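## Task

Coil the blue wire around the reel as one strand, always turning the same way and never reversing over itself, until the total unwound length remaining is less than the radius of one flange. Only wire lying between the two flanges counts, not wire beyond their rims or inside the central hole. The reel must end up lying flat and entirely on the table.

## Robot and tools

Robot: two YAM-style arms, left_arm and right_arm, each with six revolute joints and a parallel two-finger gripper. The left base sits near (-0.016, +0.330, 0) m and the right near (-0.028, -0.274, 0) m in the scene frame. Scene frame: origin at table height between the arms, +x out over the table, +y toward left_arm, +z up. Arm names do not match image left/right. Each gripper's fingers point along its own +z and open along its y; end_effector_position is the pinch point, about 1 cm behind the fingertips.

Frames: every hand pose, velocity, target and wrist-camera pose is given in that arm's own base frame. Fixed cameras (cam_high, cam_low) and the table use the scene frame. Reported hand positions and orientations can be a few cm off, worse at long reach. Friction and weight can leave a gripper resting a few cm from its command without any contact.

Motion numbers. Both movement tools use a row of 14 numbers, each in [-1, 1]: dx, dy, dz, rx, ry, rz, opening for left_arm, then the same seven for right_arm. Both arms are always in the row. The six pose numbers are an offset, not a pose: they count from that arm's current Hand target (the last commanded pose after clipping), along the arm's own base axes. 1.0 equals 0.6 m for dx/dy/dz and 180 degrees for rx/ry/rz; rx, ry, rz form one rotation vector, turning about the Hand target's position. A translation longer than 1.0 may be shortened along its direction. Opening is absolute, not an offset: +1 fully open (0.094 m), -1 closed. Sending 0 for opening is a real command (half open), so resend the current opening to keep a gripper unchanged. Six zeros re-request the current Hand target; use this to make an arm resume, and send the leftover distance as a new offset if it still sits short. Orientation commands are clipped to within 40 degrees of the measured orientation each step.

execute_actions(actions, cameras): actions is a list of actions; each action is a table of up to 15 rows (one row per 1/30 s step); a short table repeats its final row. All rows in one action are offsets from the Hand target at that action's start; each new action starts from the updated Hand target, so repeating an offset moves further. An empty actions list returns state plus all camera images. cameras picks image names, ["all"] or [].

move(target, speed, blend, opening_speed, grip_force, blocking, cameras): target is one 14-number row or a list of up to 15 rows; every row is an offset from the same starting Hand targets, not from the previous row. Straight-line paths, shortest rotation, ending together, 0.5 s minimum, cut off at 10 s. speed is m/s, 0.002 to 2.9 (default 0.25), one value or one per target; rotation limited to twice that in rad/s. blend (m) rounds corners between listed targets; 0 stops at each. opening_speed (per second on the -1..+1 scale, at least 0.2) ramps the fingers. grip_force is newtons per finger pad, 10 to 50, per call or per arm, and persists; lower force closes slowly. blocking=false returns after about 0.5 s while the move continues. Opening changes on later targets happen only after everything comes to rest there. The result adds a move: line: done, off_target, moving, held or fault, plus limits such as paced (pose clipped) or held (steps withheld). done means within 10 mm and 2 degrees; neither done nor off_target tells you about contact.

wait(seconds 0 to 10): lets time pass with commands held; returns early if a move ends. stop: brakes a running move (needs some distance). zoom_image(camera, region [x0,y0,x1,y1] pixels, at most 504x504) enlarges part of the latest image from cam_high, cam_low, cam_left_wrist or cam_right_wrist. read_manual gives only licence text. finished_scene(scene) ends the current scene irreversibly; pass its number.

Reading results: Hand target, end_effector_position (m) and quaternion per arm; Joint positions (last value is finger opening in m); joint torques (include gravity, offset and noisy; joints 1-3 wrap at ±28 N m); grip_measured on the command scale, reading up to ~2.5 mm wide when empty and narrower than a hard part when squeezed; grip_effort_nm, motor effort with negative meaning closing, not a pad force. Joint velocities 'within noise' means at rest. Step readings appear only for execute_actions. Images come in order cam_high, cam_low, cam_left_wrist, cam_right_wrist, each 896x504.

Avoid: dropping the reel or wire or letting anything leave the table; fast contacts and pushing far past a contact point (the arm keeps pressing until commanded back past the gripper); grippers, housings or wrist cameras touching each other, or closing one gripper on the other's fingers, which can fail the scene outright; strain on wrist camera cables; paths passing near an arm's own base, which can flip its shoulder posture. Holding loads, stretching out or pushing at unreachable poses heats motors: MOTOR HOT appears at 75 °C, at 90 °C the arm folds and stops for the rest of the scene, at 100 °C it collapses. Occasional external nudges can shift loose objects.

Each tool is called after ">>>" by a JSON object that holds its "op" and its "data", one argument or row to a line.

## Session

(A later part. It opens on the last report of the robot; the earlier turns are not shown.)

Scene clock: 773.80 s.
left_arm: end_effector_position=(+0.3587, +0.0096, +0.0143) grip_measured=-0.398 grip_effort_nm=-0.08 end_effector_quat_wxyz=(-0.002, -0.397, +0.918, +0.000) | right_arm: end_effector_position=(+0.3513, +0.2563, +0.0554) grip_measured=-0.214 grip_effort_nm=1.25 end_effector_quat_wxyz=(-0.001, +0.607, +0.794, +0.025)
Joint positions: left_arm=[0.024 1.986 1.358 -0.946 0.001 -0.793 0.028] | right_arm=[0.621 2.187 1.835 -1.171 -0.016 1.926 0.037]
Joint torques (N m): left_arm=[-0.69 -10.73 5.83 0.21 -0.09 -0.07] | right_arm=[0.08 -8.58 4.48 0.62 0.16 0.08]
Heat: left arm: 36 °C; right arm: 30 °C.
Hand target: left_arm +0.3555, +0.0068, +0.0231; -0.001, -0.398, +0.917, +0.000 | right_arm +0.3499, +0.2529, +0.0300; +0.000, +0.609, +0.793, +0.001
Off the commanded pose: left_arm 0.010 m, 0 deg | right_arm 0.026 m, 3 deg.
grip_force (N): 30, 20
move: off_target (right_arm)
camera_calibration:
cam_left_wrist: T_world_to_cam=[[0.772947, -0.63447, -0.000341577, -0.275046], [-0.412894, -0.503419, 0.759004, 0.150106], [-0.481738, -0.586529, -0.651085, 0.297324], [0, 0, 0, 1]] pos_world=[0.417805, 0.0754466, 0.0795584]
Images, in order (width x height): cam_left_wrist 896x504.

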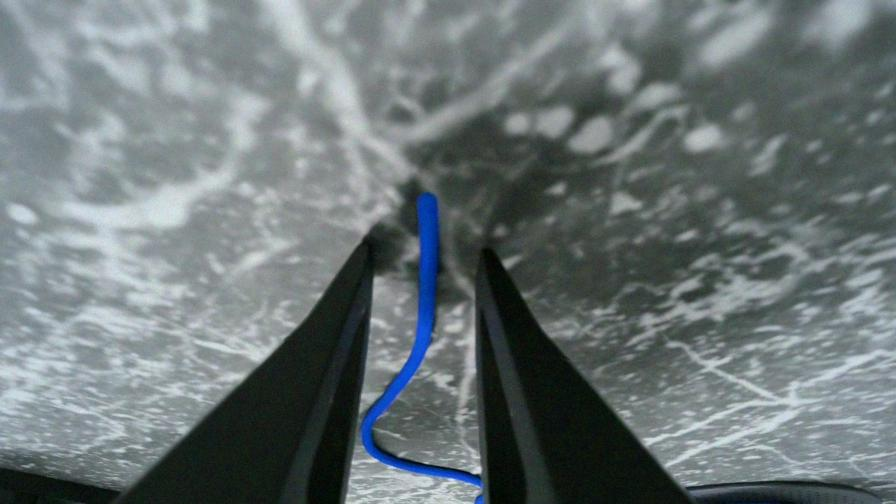

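>>> {"op": "move", "data": {
  "target": [0.0,0.0,-0.002,0,0,0,-1, 0.0,0.0,0.0,0,0,0,-0.12],
  "speed": 0.05,
  "grip_force": [30,20],
  "opening_speed": 0.5,
  "cameras": ["cam_left_wrist"]
}}

Scene clock: 779.23 s.
left_arm: end_effector_position=(+0.3577, +0.0095, +0.0143) grip_measured=-0.916 grip_effort_nm=-0.59 end_effector_quat_wxyz=(-0.004, -0.397, +0.918, +0.001) | right_arm: end_effector_position=(+0.3513, +0.2563, +0.0554) grip_measured=-0.214 grip_effort_nm=1.25 end_effector_quat_wxyz=(-0.001, +0.607, +0.794, +0.025)
Joint positions: left_arm=[0.024 1.986 1.358 -0.95 0.001 -0.793 0.004] | right_arm=[0.621 2.187 1.835 -1.171 -0.016 1.926 0.037]
Joint torques (N m): left_arm=[-0.75 -10.66 5.57 0.27 -0.08 -0.07] | right_arm=[0.02 -8.43 4.53 0.59 0.17 0.12]
Heat: left arm: 35 °C; right arm: 30 °C.
Hand target: left_arm +0.3556, +0.0068, +0.0219; -0.001, -0.398, +0.917, +0.000 | right_arm +0.3499, +0.2529, +0.0300; +0.000, +0.609, +0.793, +0.001
Off the commanded pose: left_arm 0.008 m, 0 deg | right_arm 0.026 m, 3 deg.
grip_force (N): 30, 20
move: off_target (right_arm)
camera_calibration:
cam_left_wrist: T_world_to_cam=[[0.772953, -0.634456, -0.00303224, -0.27429], [-0.40996, -0.503088, 0.760812, 0.14864], [-0.484227, -0.586829, -0.648965, 0.297686], [0, 0, 0, 1]] pos_world=[0.417098, 0.0754457, 0.079269]
Images, in order (width x height): cam_left_wrist 896x504.

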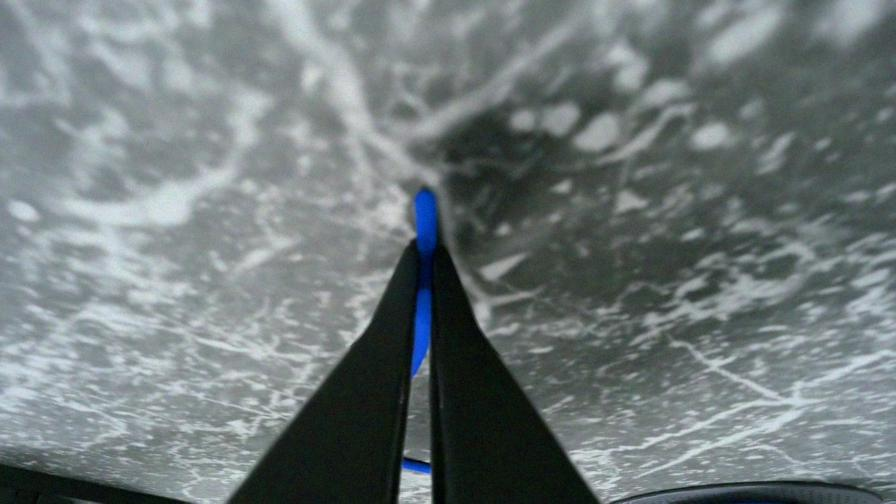

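>>> {"op": "move", "data": {
  "target": [-0.1193,0.1303,0.03,0,0,0.1556,-1, 0.0,0.0,0.0167,0,0,0,-0.12],
  "speed": 0.12,
  "cameras": ["all"]
}}

Scene clock: 833.87 s.
left_arm: end_effector_position=(+0.2913, +0.0848, +0.0356) grip_measured=-0.918 grip_effort_nm=-0.64 end_effector_quat_wxyz=(+0.000, -0.602, +0.799, -0.001) | right_arm: end_effector_position=(+0.3512, +0.2562, +0.0602) grip_measured=-0.144 grip_effort_nm=1.25 end_effector_quat_wxyz=(-0.001, +0.607, +0.794, +0.024)
Joint positions: left_arm=[0.281 1.756 1.143 -0.958 0.002 -1.01 0.004] | right_arm=[0.621 2.187 1.854 -1.193 -0.016 1.928 0.04]
Joint torques (N m): left_arm=[0.44 -9.22 4.33 0.32 -0.08 -0.02] | right_arm=[0.05 -8.99 5.38 0.42 0.16 0.09]
Heat: left arm: 36 °C; right arm: 30 °C.
Hand target: left_arm +0.2840, +0.0849, +0.0398; -0.001, -0.608, +0.794, +0.000 | right_arm +0.3500, +0.2529, +0.0401; +0.000, +0.609, +0.793, +0.001
Off the commanded pose: left_arm 0.008 m, 1 deg | right_arm 0.021 m, 3 deg.
grip_force (N): 30, 20
move: off_target (right_arm)
camera_calibration:
cam_left_wrist: T_world_to_cam=[[0.977304, -0.211826, 0.0026298, -0.270665], [-0.140052, -0.636745, 0.758249, 0.0758852], [-0.158943, -0.741408, -0.65196, 0.242009], [0, 0, 0, 1]] pos_world=[0.313615, 0.170413, 0.100952]
cam_right_wrist: T_world_to_cam=[[-0.943012, -0.330716, -0.0368167, 0.414241], [-0.239974, 0.599243, 0.763754, -0.107754], [-0.230523, 0.729064, -0.644457, 0.0456988], [0, 0, 0, 1]] pos_world=[0.375311, 0.16825, 0.127]

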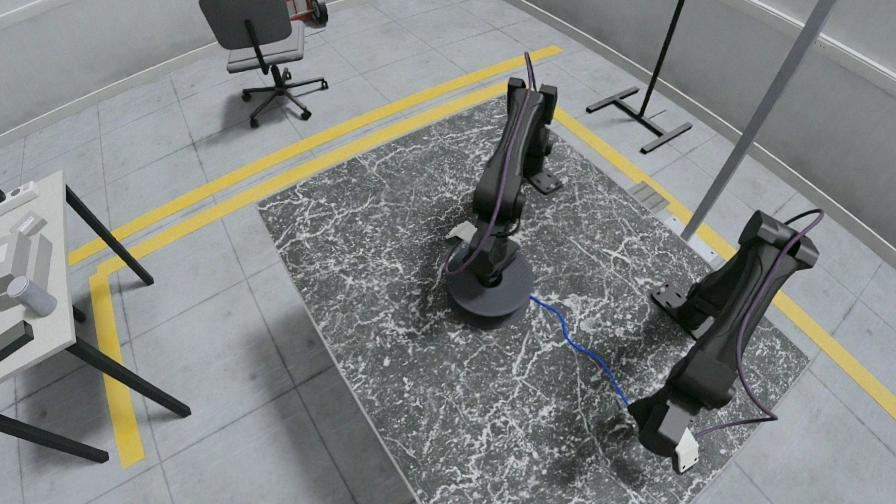

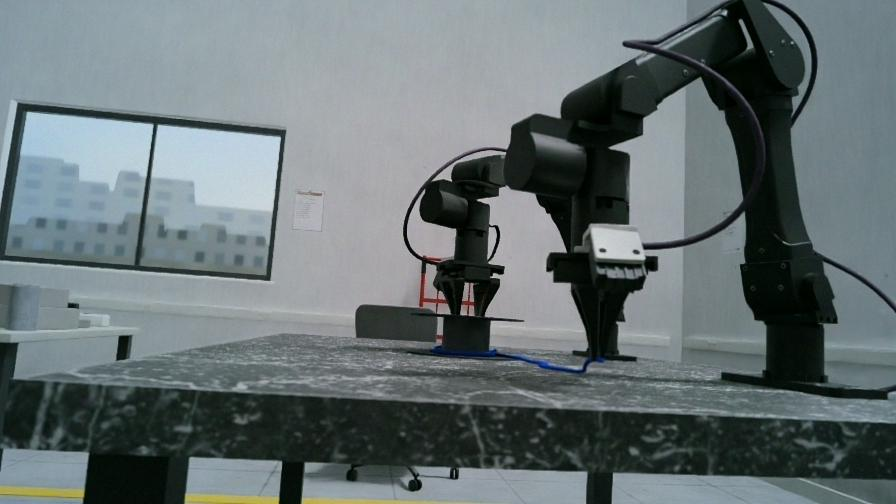

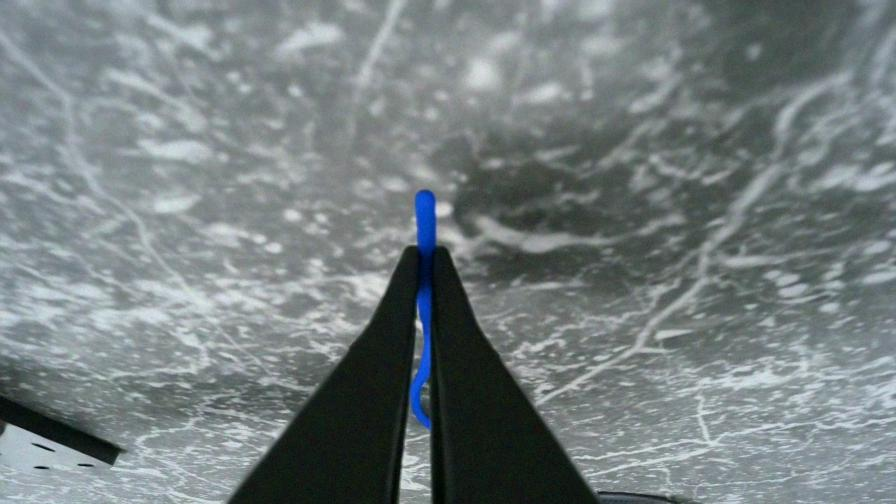

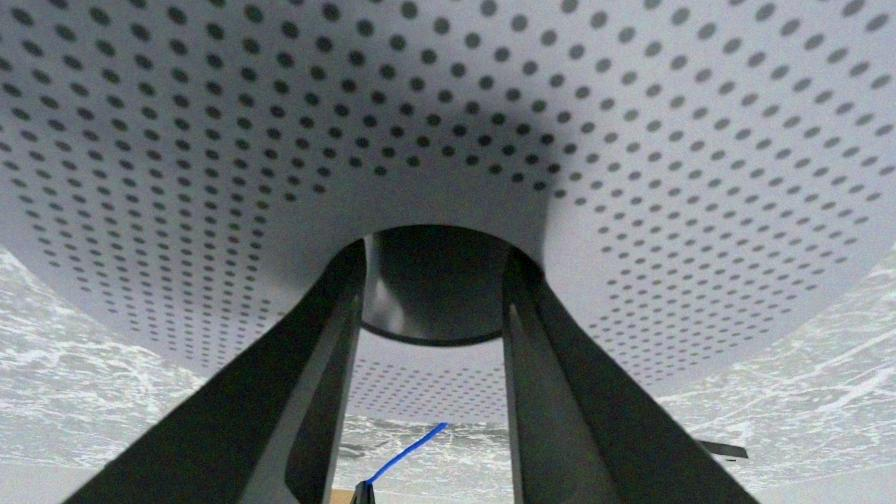

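>>> {"op": "move", "data": {
  "target": [
    [-0.0025,-0.115,0.0,0,0,0,-1, 0.0,0.0,-0.0133,0,0,0.5556,-0.03],
    [-0.005,-0.225,0.0,0,0,0,-1, 0.0,0.0,-0.0133,0,0,-0.9167,-0.03]
  ],
  "speed": 0.2,
  "blend": [0.02,0],
  "grip_force": [30,35],
  "cameras": ["all"]
}}

Scene clock: 859.13 s.
left_arm: end_effector_position=(+0.2839, -0.0493, +0.0362) grip_measured=-0.918 grip_effort_nm=-0.64 end_effector_quat_wxyz=(-0.004, -0.607, +0.795, +0.001) | right_arm: end_effector_position=(+0.3537, +0.2578, +0.0637) grip_measured=-0.078 grip_effort_nm=1.25 end_effector_quat_wxyz=(-0.031, +0.853, -0.520, +0.005)
Joint positions: left_arm=[-0.173 1.707 1.087 -0.958 0.004 -1.477 0.004] | right_arm=[0.621 2.181 1.857 -1.186 -0.015 -1.424 0.043]
Joint torques (N m): left_arm=[-0.57 -8.08 5.15 0.36 -0.11 -0.07] | right_arm=[0.08 -7.95 3.9 0.64 0.12 -0.52]
Heat: left arm: 34 °C; right arm: 30 °C.
Hand target: left_arm +0.2810, -0.0501, +0.0398; -0.001, -0.608, +0.794, +0.000 | right_arm +0.3499, +0.2529, +0.0321; +0.001, +0.866, -0.500, +0.000
Off the commanded pose: left_arm 0.005 m, 0 deg | right_arm 0.032 m, 5 deg.
grip_force (N): 30, 35
move: off_target (right_arm); blend cut to 0 m at target 1
camera_calibration:
cam_left_wrist: T_world_to_cam=[[0.979961, -0.199133, -0.00464127, -0.291848], [-0.125977, -0.637663, 0.759945, -0.0151112], [-0.15429, -0.744132, -0.649971, 0.140219], [0, 0, 0, 1]] pos_world=[0.305731, 0.0365888, 0.101267]
cam_right_wrist: T_world_to_cam=[[0.851958, 0.52009, 0.060611, -0.443164], [0.316527, -0.603766, 0.731626, 0.00457617], [0.417106, -0.60413, -0.679006, 0.164241], [0, 0, 0, 1]] pos_world=[0.307603, 0.332471, 0.135033]

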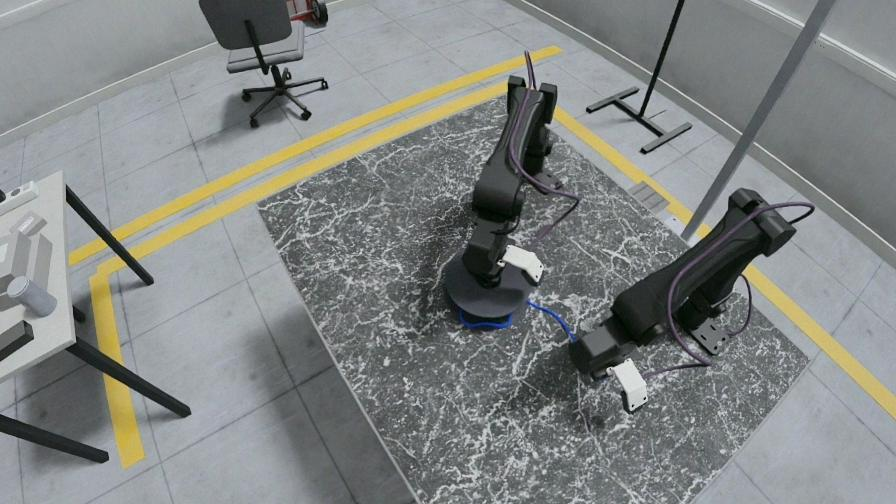

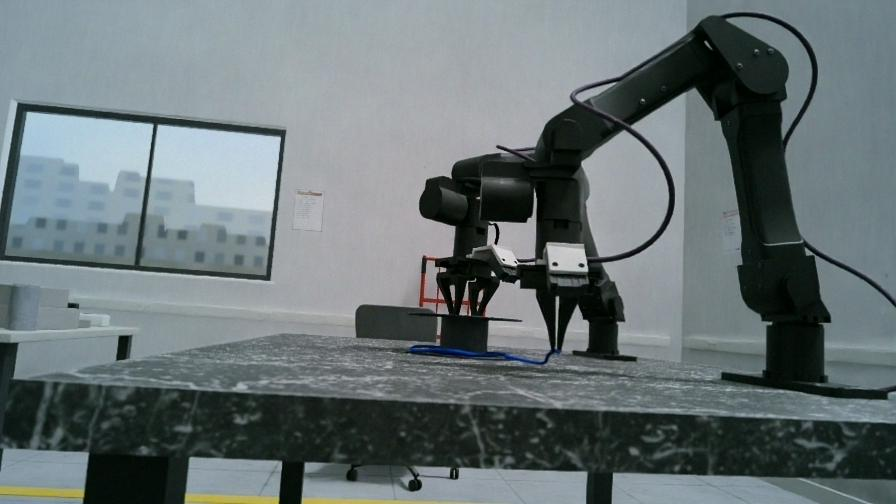

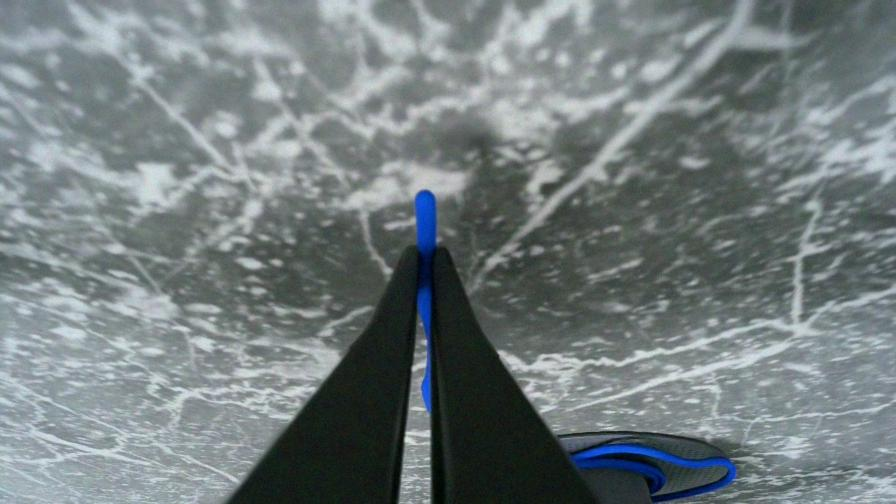

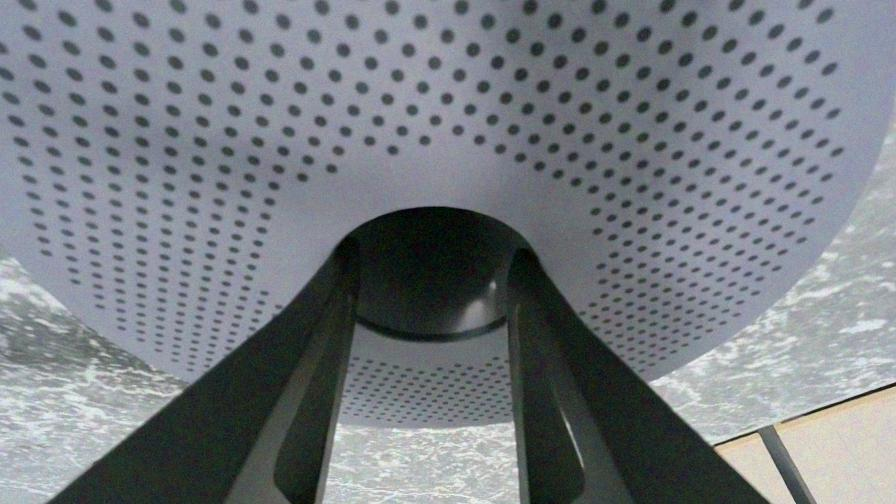

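>>> {"op": "zoom_image", "data": {
  "camera": "cam_high",
  "region": [420, 230, 620, 390]
}}

>>> {"op": "zoom_image", "data": {
  "camera": "cam_left_wrist",
  "region": [540, 400, 780, 504]
}}

>>> {"op": "zoom_image", "data": {
  "camera": "cam_low",
  "region": [390, 290, 590, 390]
}}

Scaled by 2.520 from the camera's 896x504 image, which has a finer 1280x720 frame.

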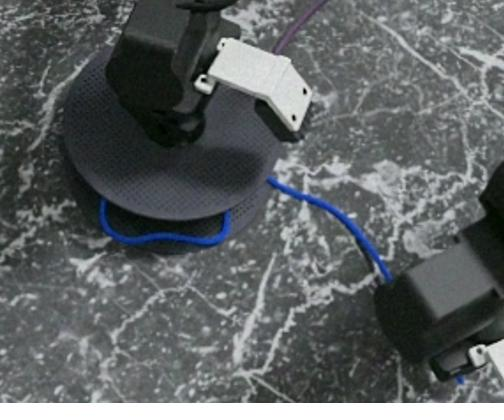

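Scaled by 2.100 from the camera's 896x504 image, which has a finer 1280x720 frame.

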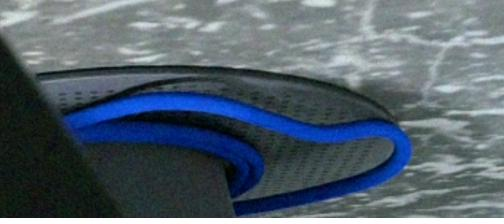

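Scaled by 2.520 from the camera's 896x504 image, which has a finer 1280x720 frame.

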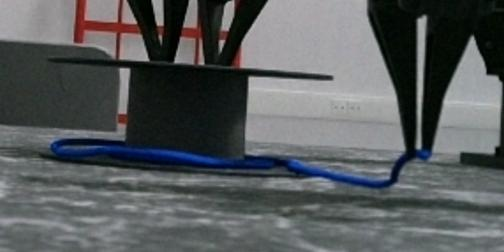

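>>> {"op": "move", "data": {
  "target": [
    [0,0,0,0,0,0,-1, 0.002,0.002,-0.003,0,0,0,-1],
    [0,0,0,0,0,0,-1, 0.002,0.002,-0.003,0,0,-0.5278,-1],
    [0,0,0,0,0,0,-1, 0.002,0.002,-0.003,0,0,0.9167,-1]
  ],
  "speed": 0.5,
  "blend": [0,0.02,0],
  "grip_force": [30,35],
  "cameras": ["all"]
}}

Scene clock: 940.20 s.
left_arm: end_effector_position=(+0.2839, -0.0493, +0.0362) grip_measured=-0.918 grip_effort_nm=-0.63 end_effector_quat_wxyz=(-0.004, -0.607, +0.795, +0.001) | right_arm: end_effector_position=(+0.3543, +0.2565, +0.0436) grip_measured=-0.994 grip_effort_nm=-0.36 end_effector_quat_wxyz=(+0.002, +0.605, +0.796, +0.015)
Joint positions: left_arm=[-0.173 1.707 1.087 -0.958 0.004 -1.477 0.004] | right_arm=[0.622 2.223 1.846 -1.164 -0.005 1.922 0]
Joint torques (N m): left_arm=[-0.58 -8.13 5.16 0.37 -0.09 -0.07] | right_arm=[-0.08 -11.04 5.04 0.38 0.04 0.11]
Heat: left arm: 34 °C; right arm: 29 °C.
Hand target: left_arm +0.2810, -0.0501, +0.0398; -0.001, -0.608, +0.794, +0.000 | right_arm +0.3511, +0.2542, +0.0303; +0.000, +0.609, +0.793, +0.001
Off the commanded pose: left_arm 0.005 m, 0 deg | right_arm 0.014 m, 2 deg.
grip_force (N): 30, 35
move: off_target (right_arm)
camera_calibration:
cam_left_wrist: T_world_to_cam=[[0.979961, -0.199133, -0.00464127, -0.291848], [-0.125977, -0.637663, 0.759945, -0.0151112], [-0.15429, -0.744132, -0.649971, 0.140219], [0, 0, 0, 1]] pos_world=[0.305731, 0.0365888, 0.101267]
cam_right_wrist: T_world_to_cam=[[-0.941182, -0.336898, -0.0260081, 0.417105], [-0.239545, 0.61096, 0.75455, -0.0972125], [-0.238317, 0.716399, -0.655726, 0.0420845], [0, 0, 0, 1]] pos_world=[0.379315, 0.169766, 0.111796]

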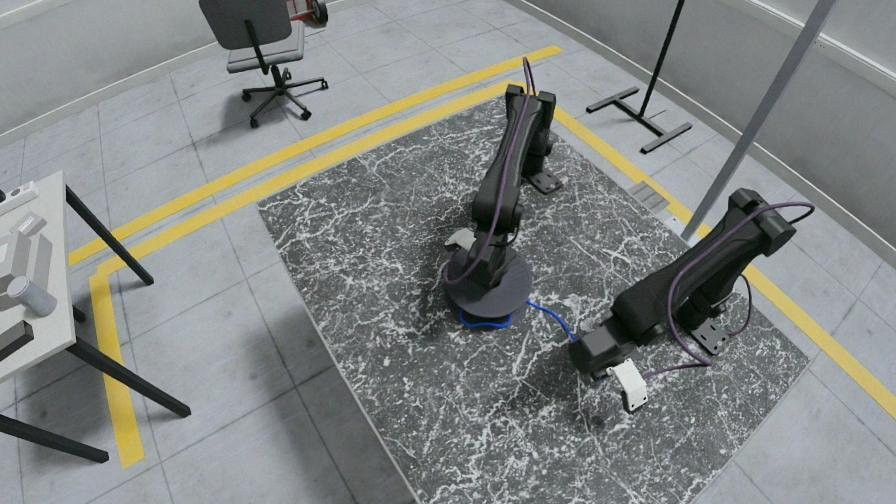

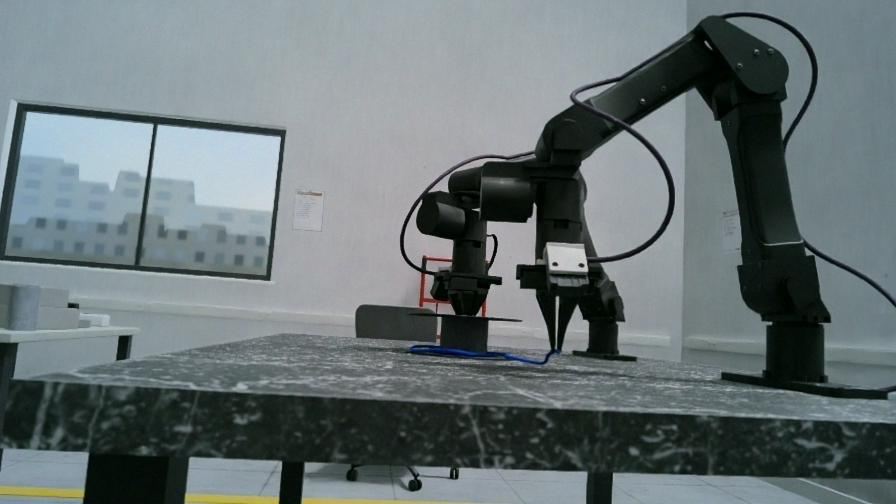

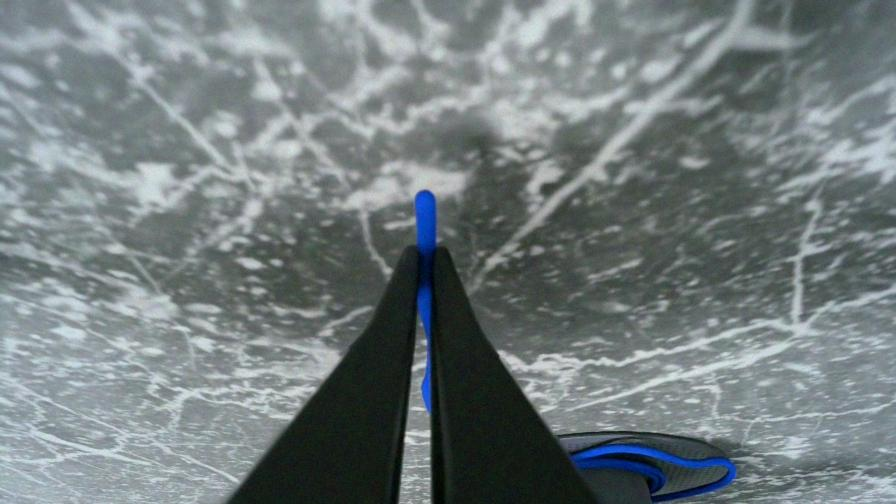

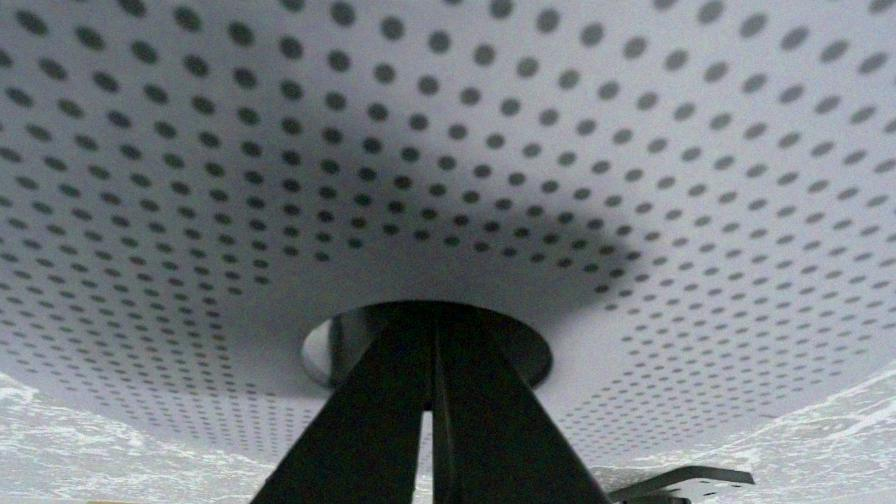

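>>> {"op": "move", "data": {
  "target": [
    [0,0,0,0,0,0,-1, 0,0,0,0,0,0,-0.12],
    [0,0.07,0.08,0,0,0,-1, 0,0,0.0,0,0,0,-0.12]
  ],
  "speed": 0.08,
  "grip_force": [35,35],
  "cameras": ["all"]
}}

>>> {"op": "zoom_image", "data": {
  "camera": "cam_high",
  "region": [420, 230, 620, 390]
}}

>>> {"op": "zoom_image", "data": {
  "camera": "cam_low",
  "region": [390, 290, 590, 390]
}}

Scene clock: 971.83 s.
left_arm: end_effector_position=(+0.2751, -0.0107, +0.0737) grip_measured=-0.923 grip_effort_nm=-0.73 end_effector_quat_wxyz=(-0.016, -0.607, +0.794, +0.009) | right_arm: end_effector_position=(+0.3556, +0.2577, +0.0619) grip_measured=-0.132 grip_effort_nm=0.61 end_effector_quat_wxyz=(+0.006, +0.606, +0.795, +0.031)
Joint positions: left_arm=[-0.039 1.643 1.172 -1.136 0.006 -1.344 0.004] | right_arm=[0.622 2.185 1.856 -1.178 -0.006 1.926 0.041]
Joint torques (N m): left_arm=[0.44 -8.01 8.87 0.13 -0.12 0.06] | right_arm=[0.01 -7.69 3.92 0.63 0.06 0.12]
Heat: left arm: 34 °C; right arm: 29 °C.
Hand target: left_arm +0.2810, -0.0081, +0.0879; -0.001, -0.608, +0.794, +0.000 | right_arm +0.3512, +0.2542, +0.0302; +0.000, +0.609, +0.793, +0.001
Off the commanded pose: left_arm 0.016 m, 2 deg | right_arm 0.032 m, 4 deg.
grip_force (N): 35, 35
move: off_target (left_arm, right_arm)
camera_calibration:
cam_left_wrist: T_world_to_cam=[[0.979795, -0.197259, -0.0330139, -0.273121], [-0.102404, -0.636579, 0.764382, -0.0268622], [-0.171797, -0.745558, -0.643917, 0.196306], [0, 0, 0, 1]] pos_world=[0.298577, 0.0753821, 0.137921]
cam_right_wrist: T_world_to_cam=[[-0.941186, -0.332834, -0.0582253, 0.42025], [-0.257797, 0.595955, 0.760512, -0.101456], [-0.218424, 0.730793, -0.646708, 0.0421373], [0, 0, 0, 1]] pos_world=[0.378582, 0.169543, 0.128878]

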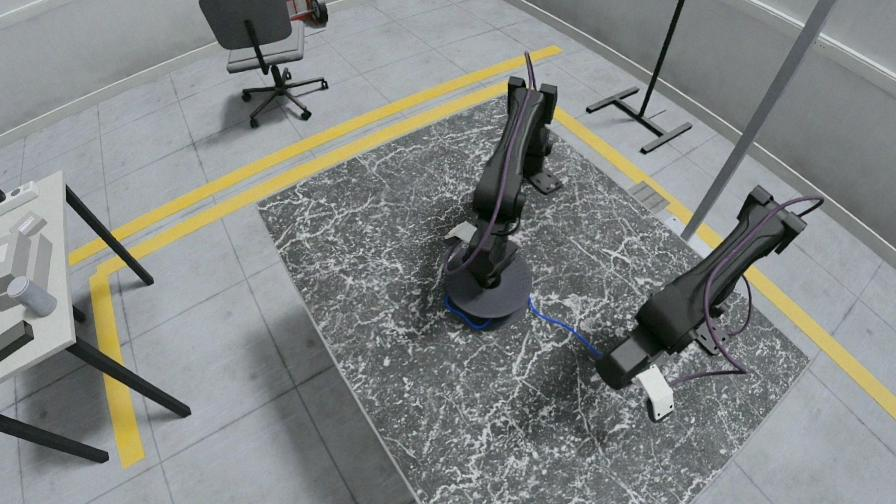

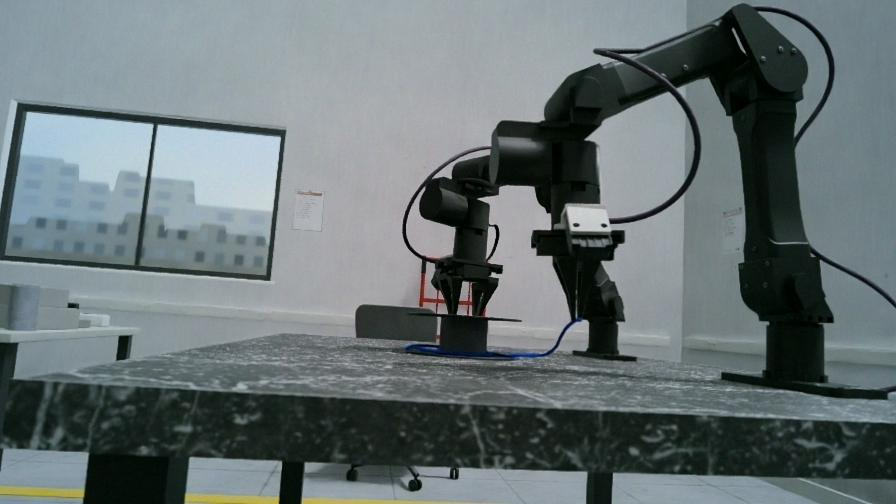

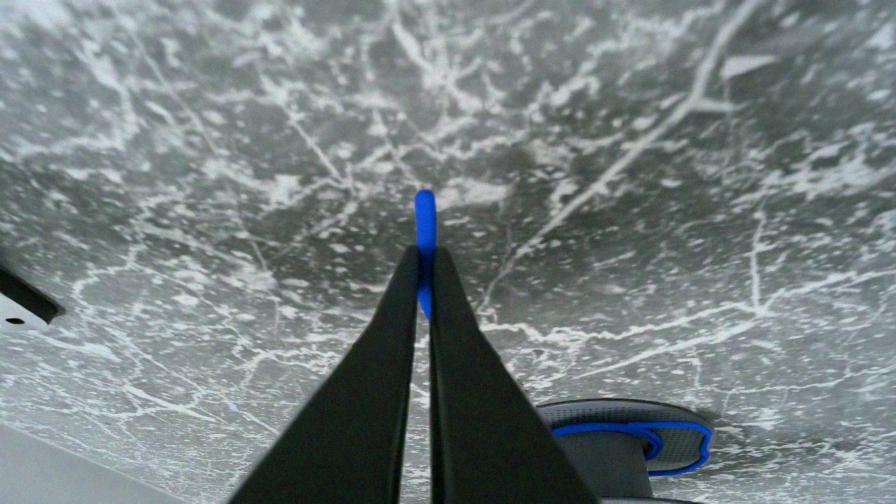

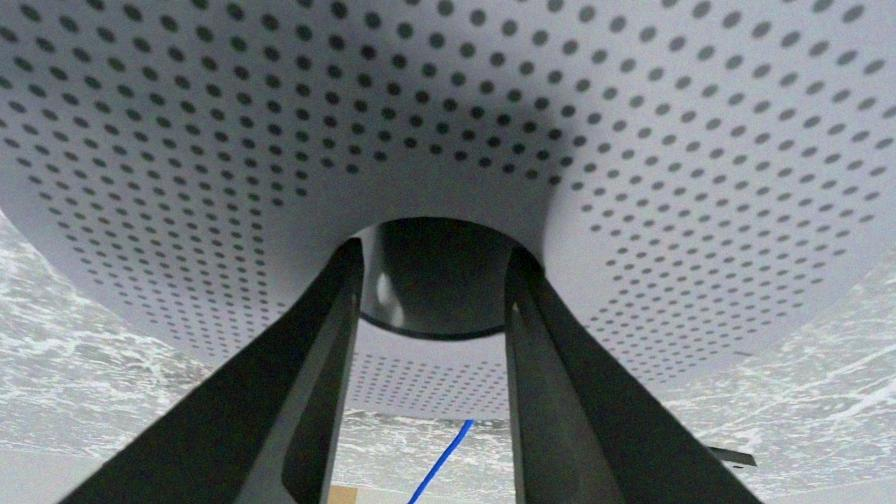

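Scaled by 2.520 from the camera's 896x504 image, which has a finer 1280x720 frame.

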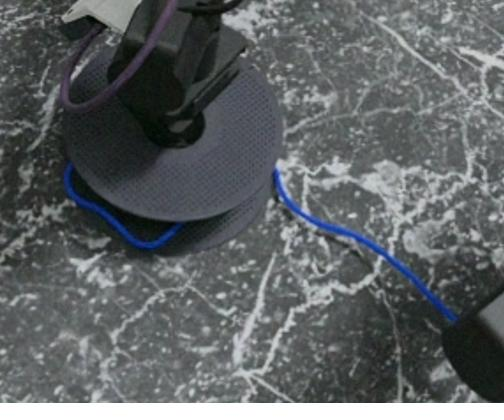

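Scaled by 2.520 from the camera's 896x504 image, which has a finer 1280x720 frame.

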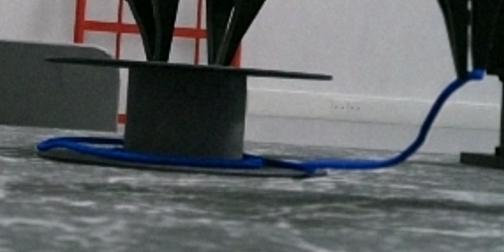

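>>> {"op": "move", "data": {
  "target": [
    [-0.005,-0.03,-0.11,0,0,0,-1, 0,0,0,0,0,0,-0.12],
    [-0.005,-0.03,-0.11,0,0,0,-0.5, 0,0,0.0,0,0,0,-0.12],
    [-0.005,-0.03,0.0,0,0,0,-0.4, 0,0,0.0,0,0,0,-0.12],
    [-0.045,-0.235,0.0,0,0,0,-0.4, 0,0,0.0,0,0,0,-0.12]
  ],
  "speed": 0.15,
  "cameras": ["all"]
}}

Scene clock: 1021.97 s.
left_arm: end_effector_position=(+0.2497, -0.1479, +0.0824) grip_measured=-0.402 grip_effort_nm=0.15 end_effector_quat_wxyz=(-0.005, -0.604, +0.797, -0.001) | right_arm: end_effector_position=(+0.3556, +0.2577, +0.0619) grip_measured=-0.132 grip_effort_nm=0.61 end_effector_quat_wxyz=(+0.006, +0.606, +0.795, +0.031)
Joint positions: left_arm=[-0.532 1.659 1.224 -1.137 0.009 -1.83 0.028] | right_arm=[0.622 2.185 1.856 -1.178 -0.006 1.926 0.041]
Joint torques (N m): left_arm=[-0.17 -5.75 9.16 0.21 -0.15 -0.04] | right_arm=[0.03 -7.82 3.85 0.63 0.06 0.11]
Heat: left arm: 35 °C; right arm: 28 °C.
Hand target: left_arm +0.2540, -0.1491, +0.0878; -0.001, -0.608, +0.794, +0.000 | right_arm +0.3512, +0.2542, +0.0302; +0.000, +0.609, +0.793, +0.001
Off the commanded pose: left_arm 0.007 m, 1 deg | right_arm 0.032 m, 4 deg.
grip_force (N): 35, 35
move: off_target (right_arm); target 3's new opening was sent with left_arm's hand 0.011 m and 1 deg from that target
camera_calibration:
cam_left_wrist: T_world_to_cam=[[0.978646, -0.205542, -0.0019478, -0.27853], [-0.131469, -0.633193, 0.762747, -0.11557], [-0.15801, -0.746203, -0.646695, 0.0919562], [0, 0, 0, 1]] pos_world=[0.271919, -0.0618099, 0.147076]
cam_right_wrist: T_world_to_cam=[[-0.941186, -0.332834, -0.0582253, 0.42025], [-0.257797, 0.595955, 0.760512, -0.101456], [-0.218424, 0.730793, -0.646708, 0.0421373], [0, 0, 0, 1]] pos_world=[0.378582, 0.169543, 0.128878]

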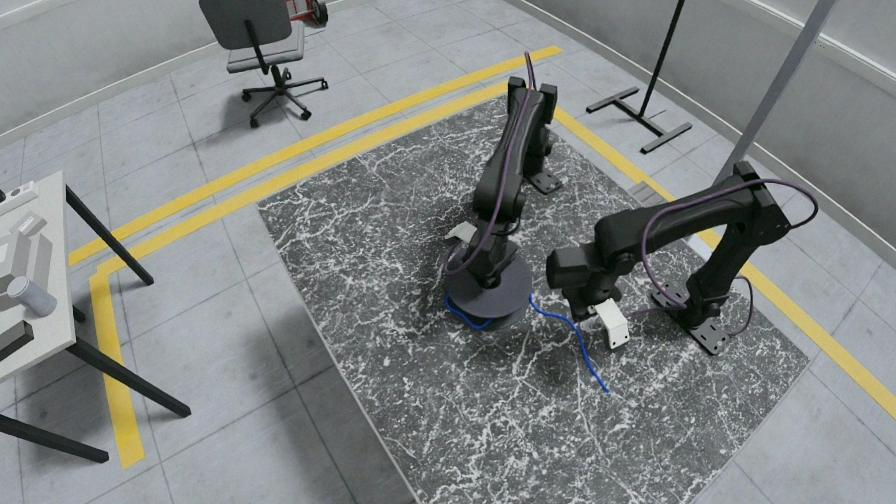

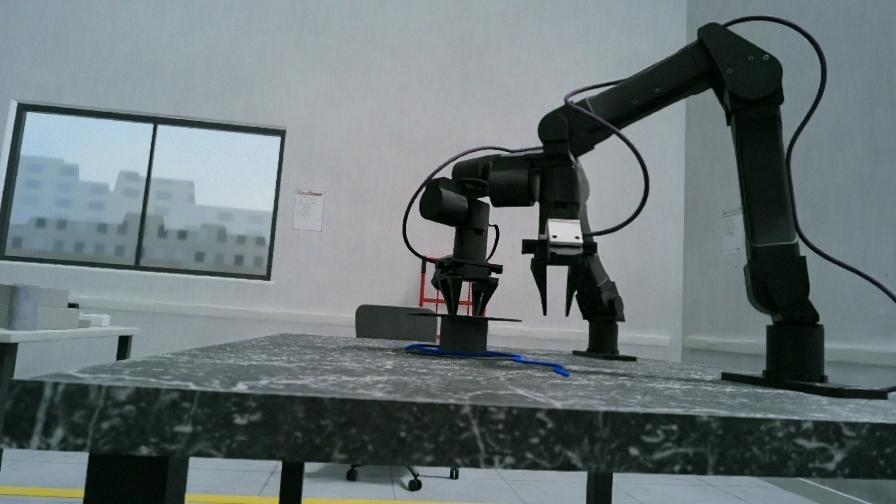

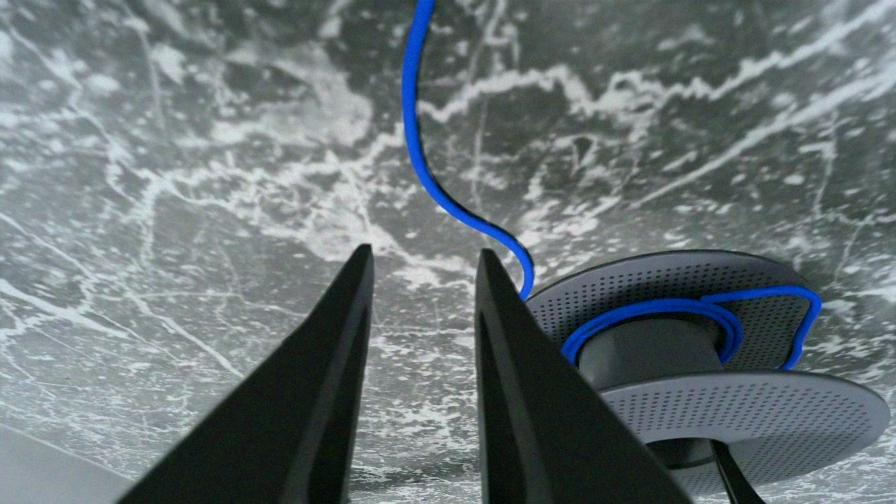

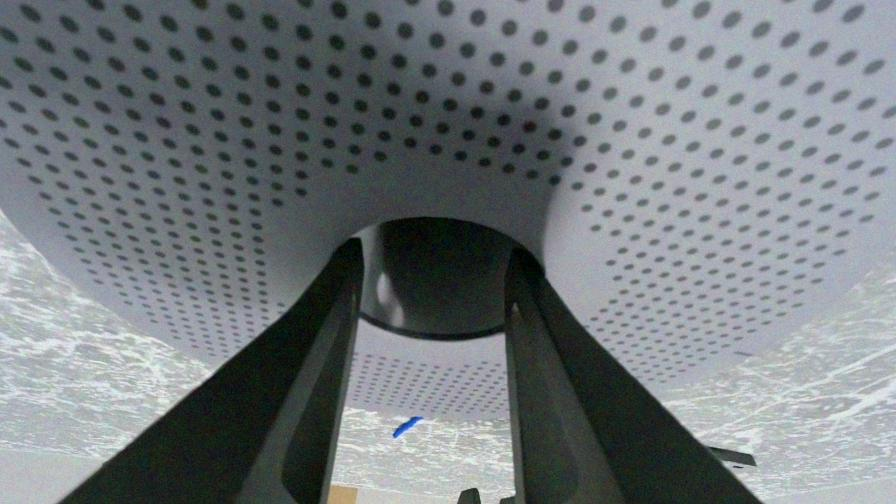

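>>> {"op": "zoom_image", "data": {
  "camera": "cam_left_wrist",
  "region": [500, 230, 860, 400]
}}

>>> {"op": "zoom_image", "data": {
  "camera": "cam_high",
  "region": [420, 230, 640, 400]
}}

Scaled by 1.400 from the camera's 896x504 image, which has a finer 1280x720 frame.

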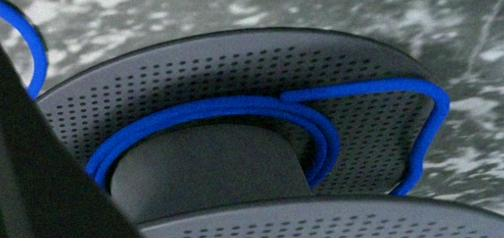

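Scaled by 2.291 from the camera's 896x504 image, which has a finer 1280x720 frame.

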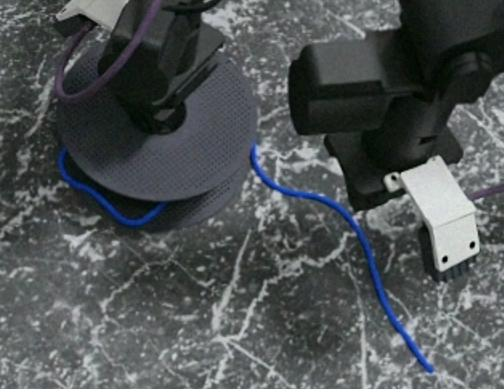

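>>> {"op": "move", "data": {
  "target": [
    [-0.0145,-0.0168,-0.06,0,0,0,-0.4, 0,0,0,0,0,0,-0.12],
    [-0.0145,-0.0168,-0.140,0,0,0,-0.4, 0,0,0.0,0,0,0,-0.12]
  ],
  "speed": 0.12,
  "blend": [0.01,0],
  "cameras": ["cam_left_wrist"]
}}

Scene clock: 1050.07 s.
left_arm: end_effector_position=(+0.2488, -0.1610, +0.0122) grip_measured=-0.402 grip_effort_nm=0.15 end_effector_quat_wxyz=(-0.002, -0.607, +0.795, -0.008) | right_arm: end_effector_position=(+0.3556, +0.2577, +0.0619) grip_measured=-0.132 grip_effort_nm=0.61 end_effector_quat_wxyz=(+0.006, +0.606, +0.795, +0.031)
Joint positions: left_arm=[-0.572 1.756 1.041 -0.841 0.009 -1.875 0.028] | right_arm=[0.622 2.185 1.856 -1.178 -0.006 1.926 0.041]
Joint torques (N m): left_arm=[-0.55 -5.91 3.97 0.72 -0.14 -0.08] | right_arm=[0.28 -7.95 3.73 0.67 0.07 0.12]
Heat: left arm: 37 °C; right arm: 28 °C.
Hand target: left_arm +0.2454, -0.1591, +0.0039; +0.000, -0.608, +0.794, +0.000 | right_arm +0.3512, +0.2542, +0.0302; +0.000, +0.609, +0.793, +0.001
Off the commanded pose: left_arm 0.009 m, 1 deg | right_arm 0.032 m, 4 deg.
grip_force (N): 35, 35
move: off_target (right_arm)
camera_calibration:
cam_left_wrist: T_world_to_cam=[[0.979819, -0.199534, 0.0118409, -0.279936], [-0.137119, -0.627864, 0.76615, -0.0683025], [-0.145438, -0.752312, -0.642553, 0.0325732], [0, 0, 0, 1]] pos_world=[0.269659, -0.0742363, 0.0765746]
Images, in order (width x height): cam_left_wrist 896x504.

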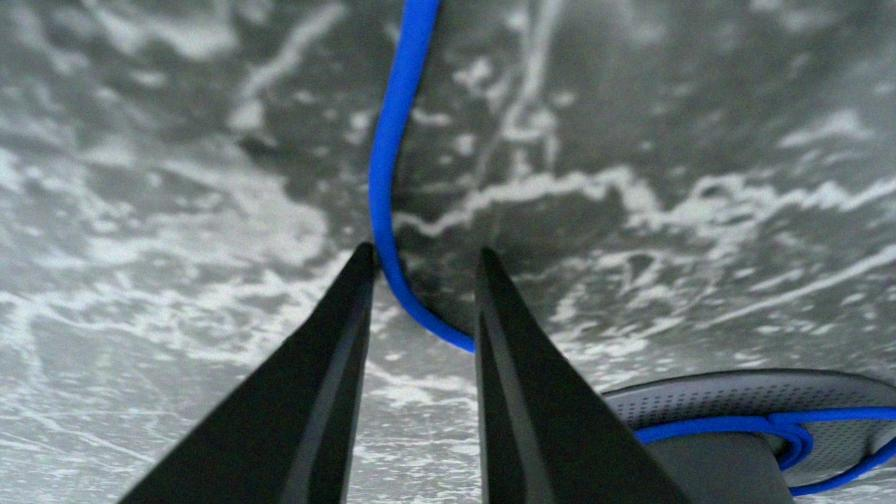

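>>> {"op": "move", "data": {
  "target": [0,0,0.006,0,0,0,-1, 0,0,0,0,0,0,-0.12],
  "speed": 0.05,
  "opening_speed": 0.6,
  "cameras": ["cam_left_wrist"]
}}

Scene clock: 1057.97 s.
left_arm: end_effector_position=(+0.2488, -0.1610, +0.0122) grip_measured=-0.921 grip_effort_nm=-0.68 end_effector_quat_wxyz=(-0.002, -0.607, +0.795, -0.008) | right_arm: end_effector_position=(+0.3556, +0.2577, +0.0619) grip_measured=-0.132 grip_effort_nm=0.61 end_effector_quat_wxyz=(+0.006, +0.606, +0.795, +0.031)
Joint positions: left_arm=[-0.572 1.756 1.041 -0.841 0.009 -1.876 0.004] | right_arm=[0.622 2.185 1.856 -1.178 -0.006 1.926 0.041]
Joint torques (N m): left_arm=[-0.57 -6.37 4.68 0.55 -0.14 -0.08] | right_arm=[-0.13 -7.84 3.77 0.66 0.07 0.11]
Heat: left arm: 36 °C; right arm: 28 °C.
Hand target: left_arm +0.2454, -0.1591, +0.0075; +0.000, -0.608, +0.794, +0.000 | right_arm +0.3512, +0.2542, +0.0302; +0.000, +0.609, +0.793, +0.001
Off the commanded pose: left_arm 0.006 m, 1 deg | right_arm 0.032 m, 4 deg.
grip_force (N): 35, 35
move: off_target (right_arm)
camera_calibration:
cam_left_wrist: T_world_to_cam=[[0.979908, -0.199101, 0.0118041, -0.279926], [-0.13681, -0.627908, 0.766168, -0.0683911], [-0.145133, -0.752389, -0.642531, 0.032483], [0, 0, 0, 1]] pos_world=[0.26966, -0.0742371, 0.0765748]
Images, in order (width x height): cam_left_wrist 896x504.

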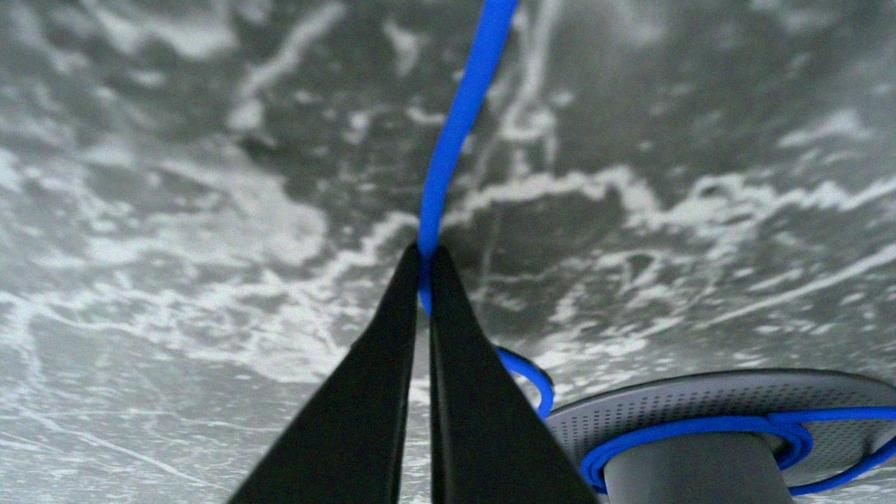

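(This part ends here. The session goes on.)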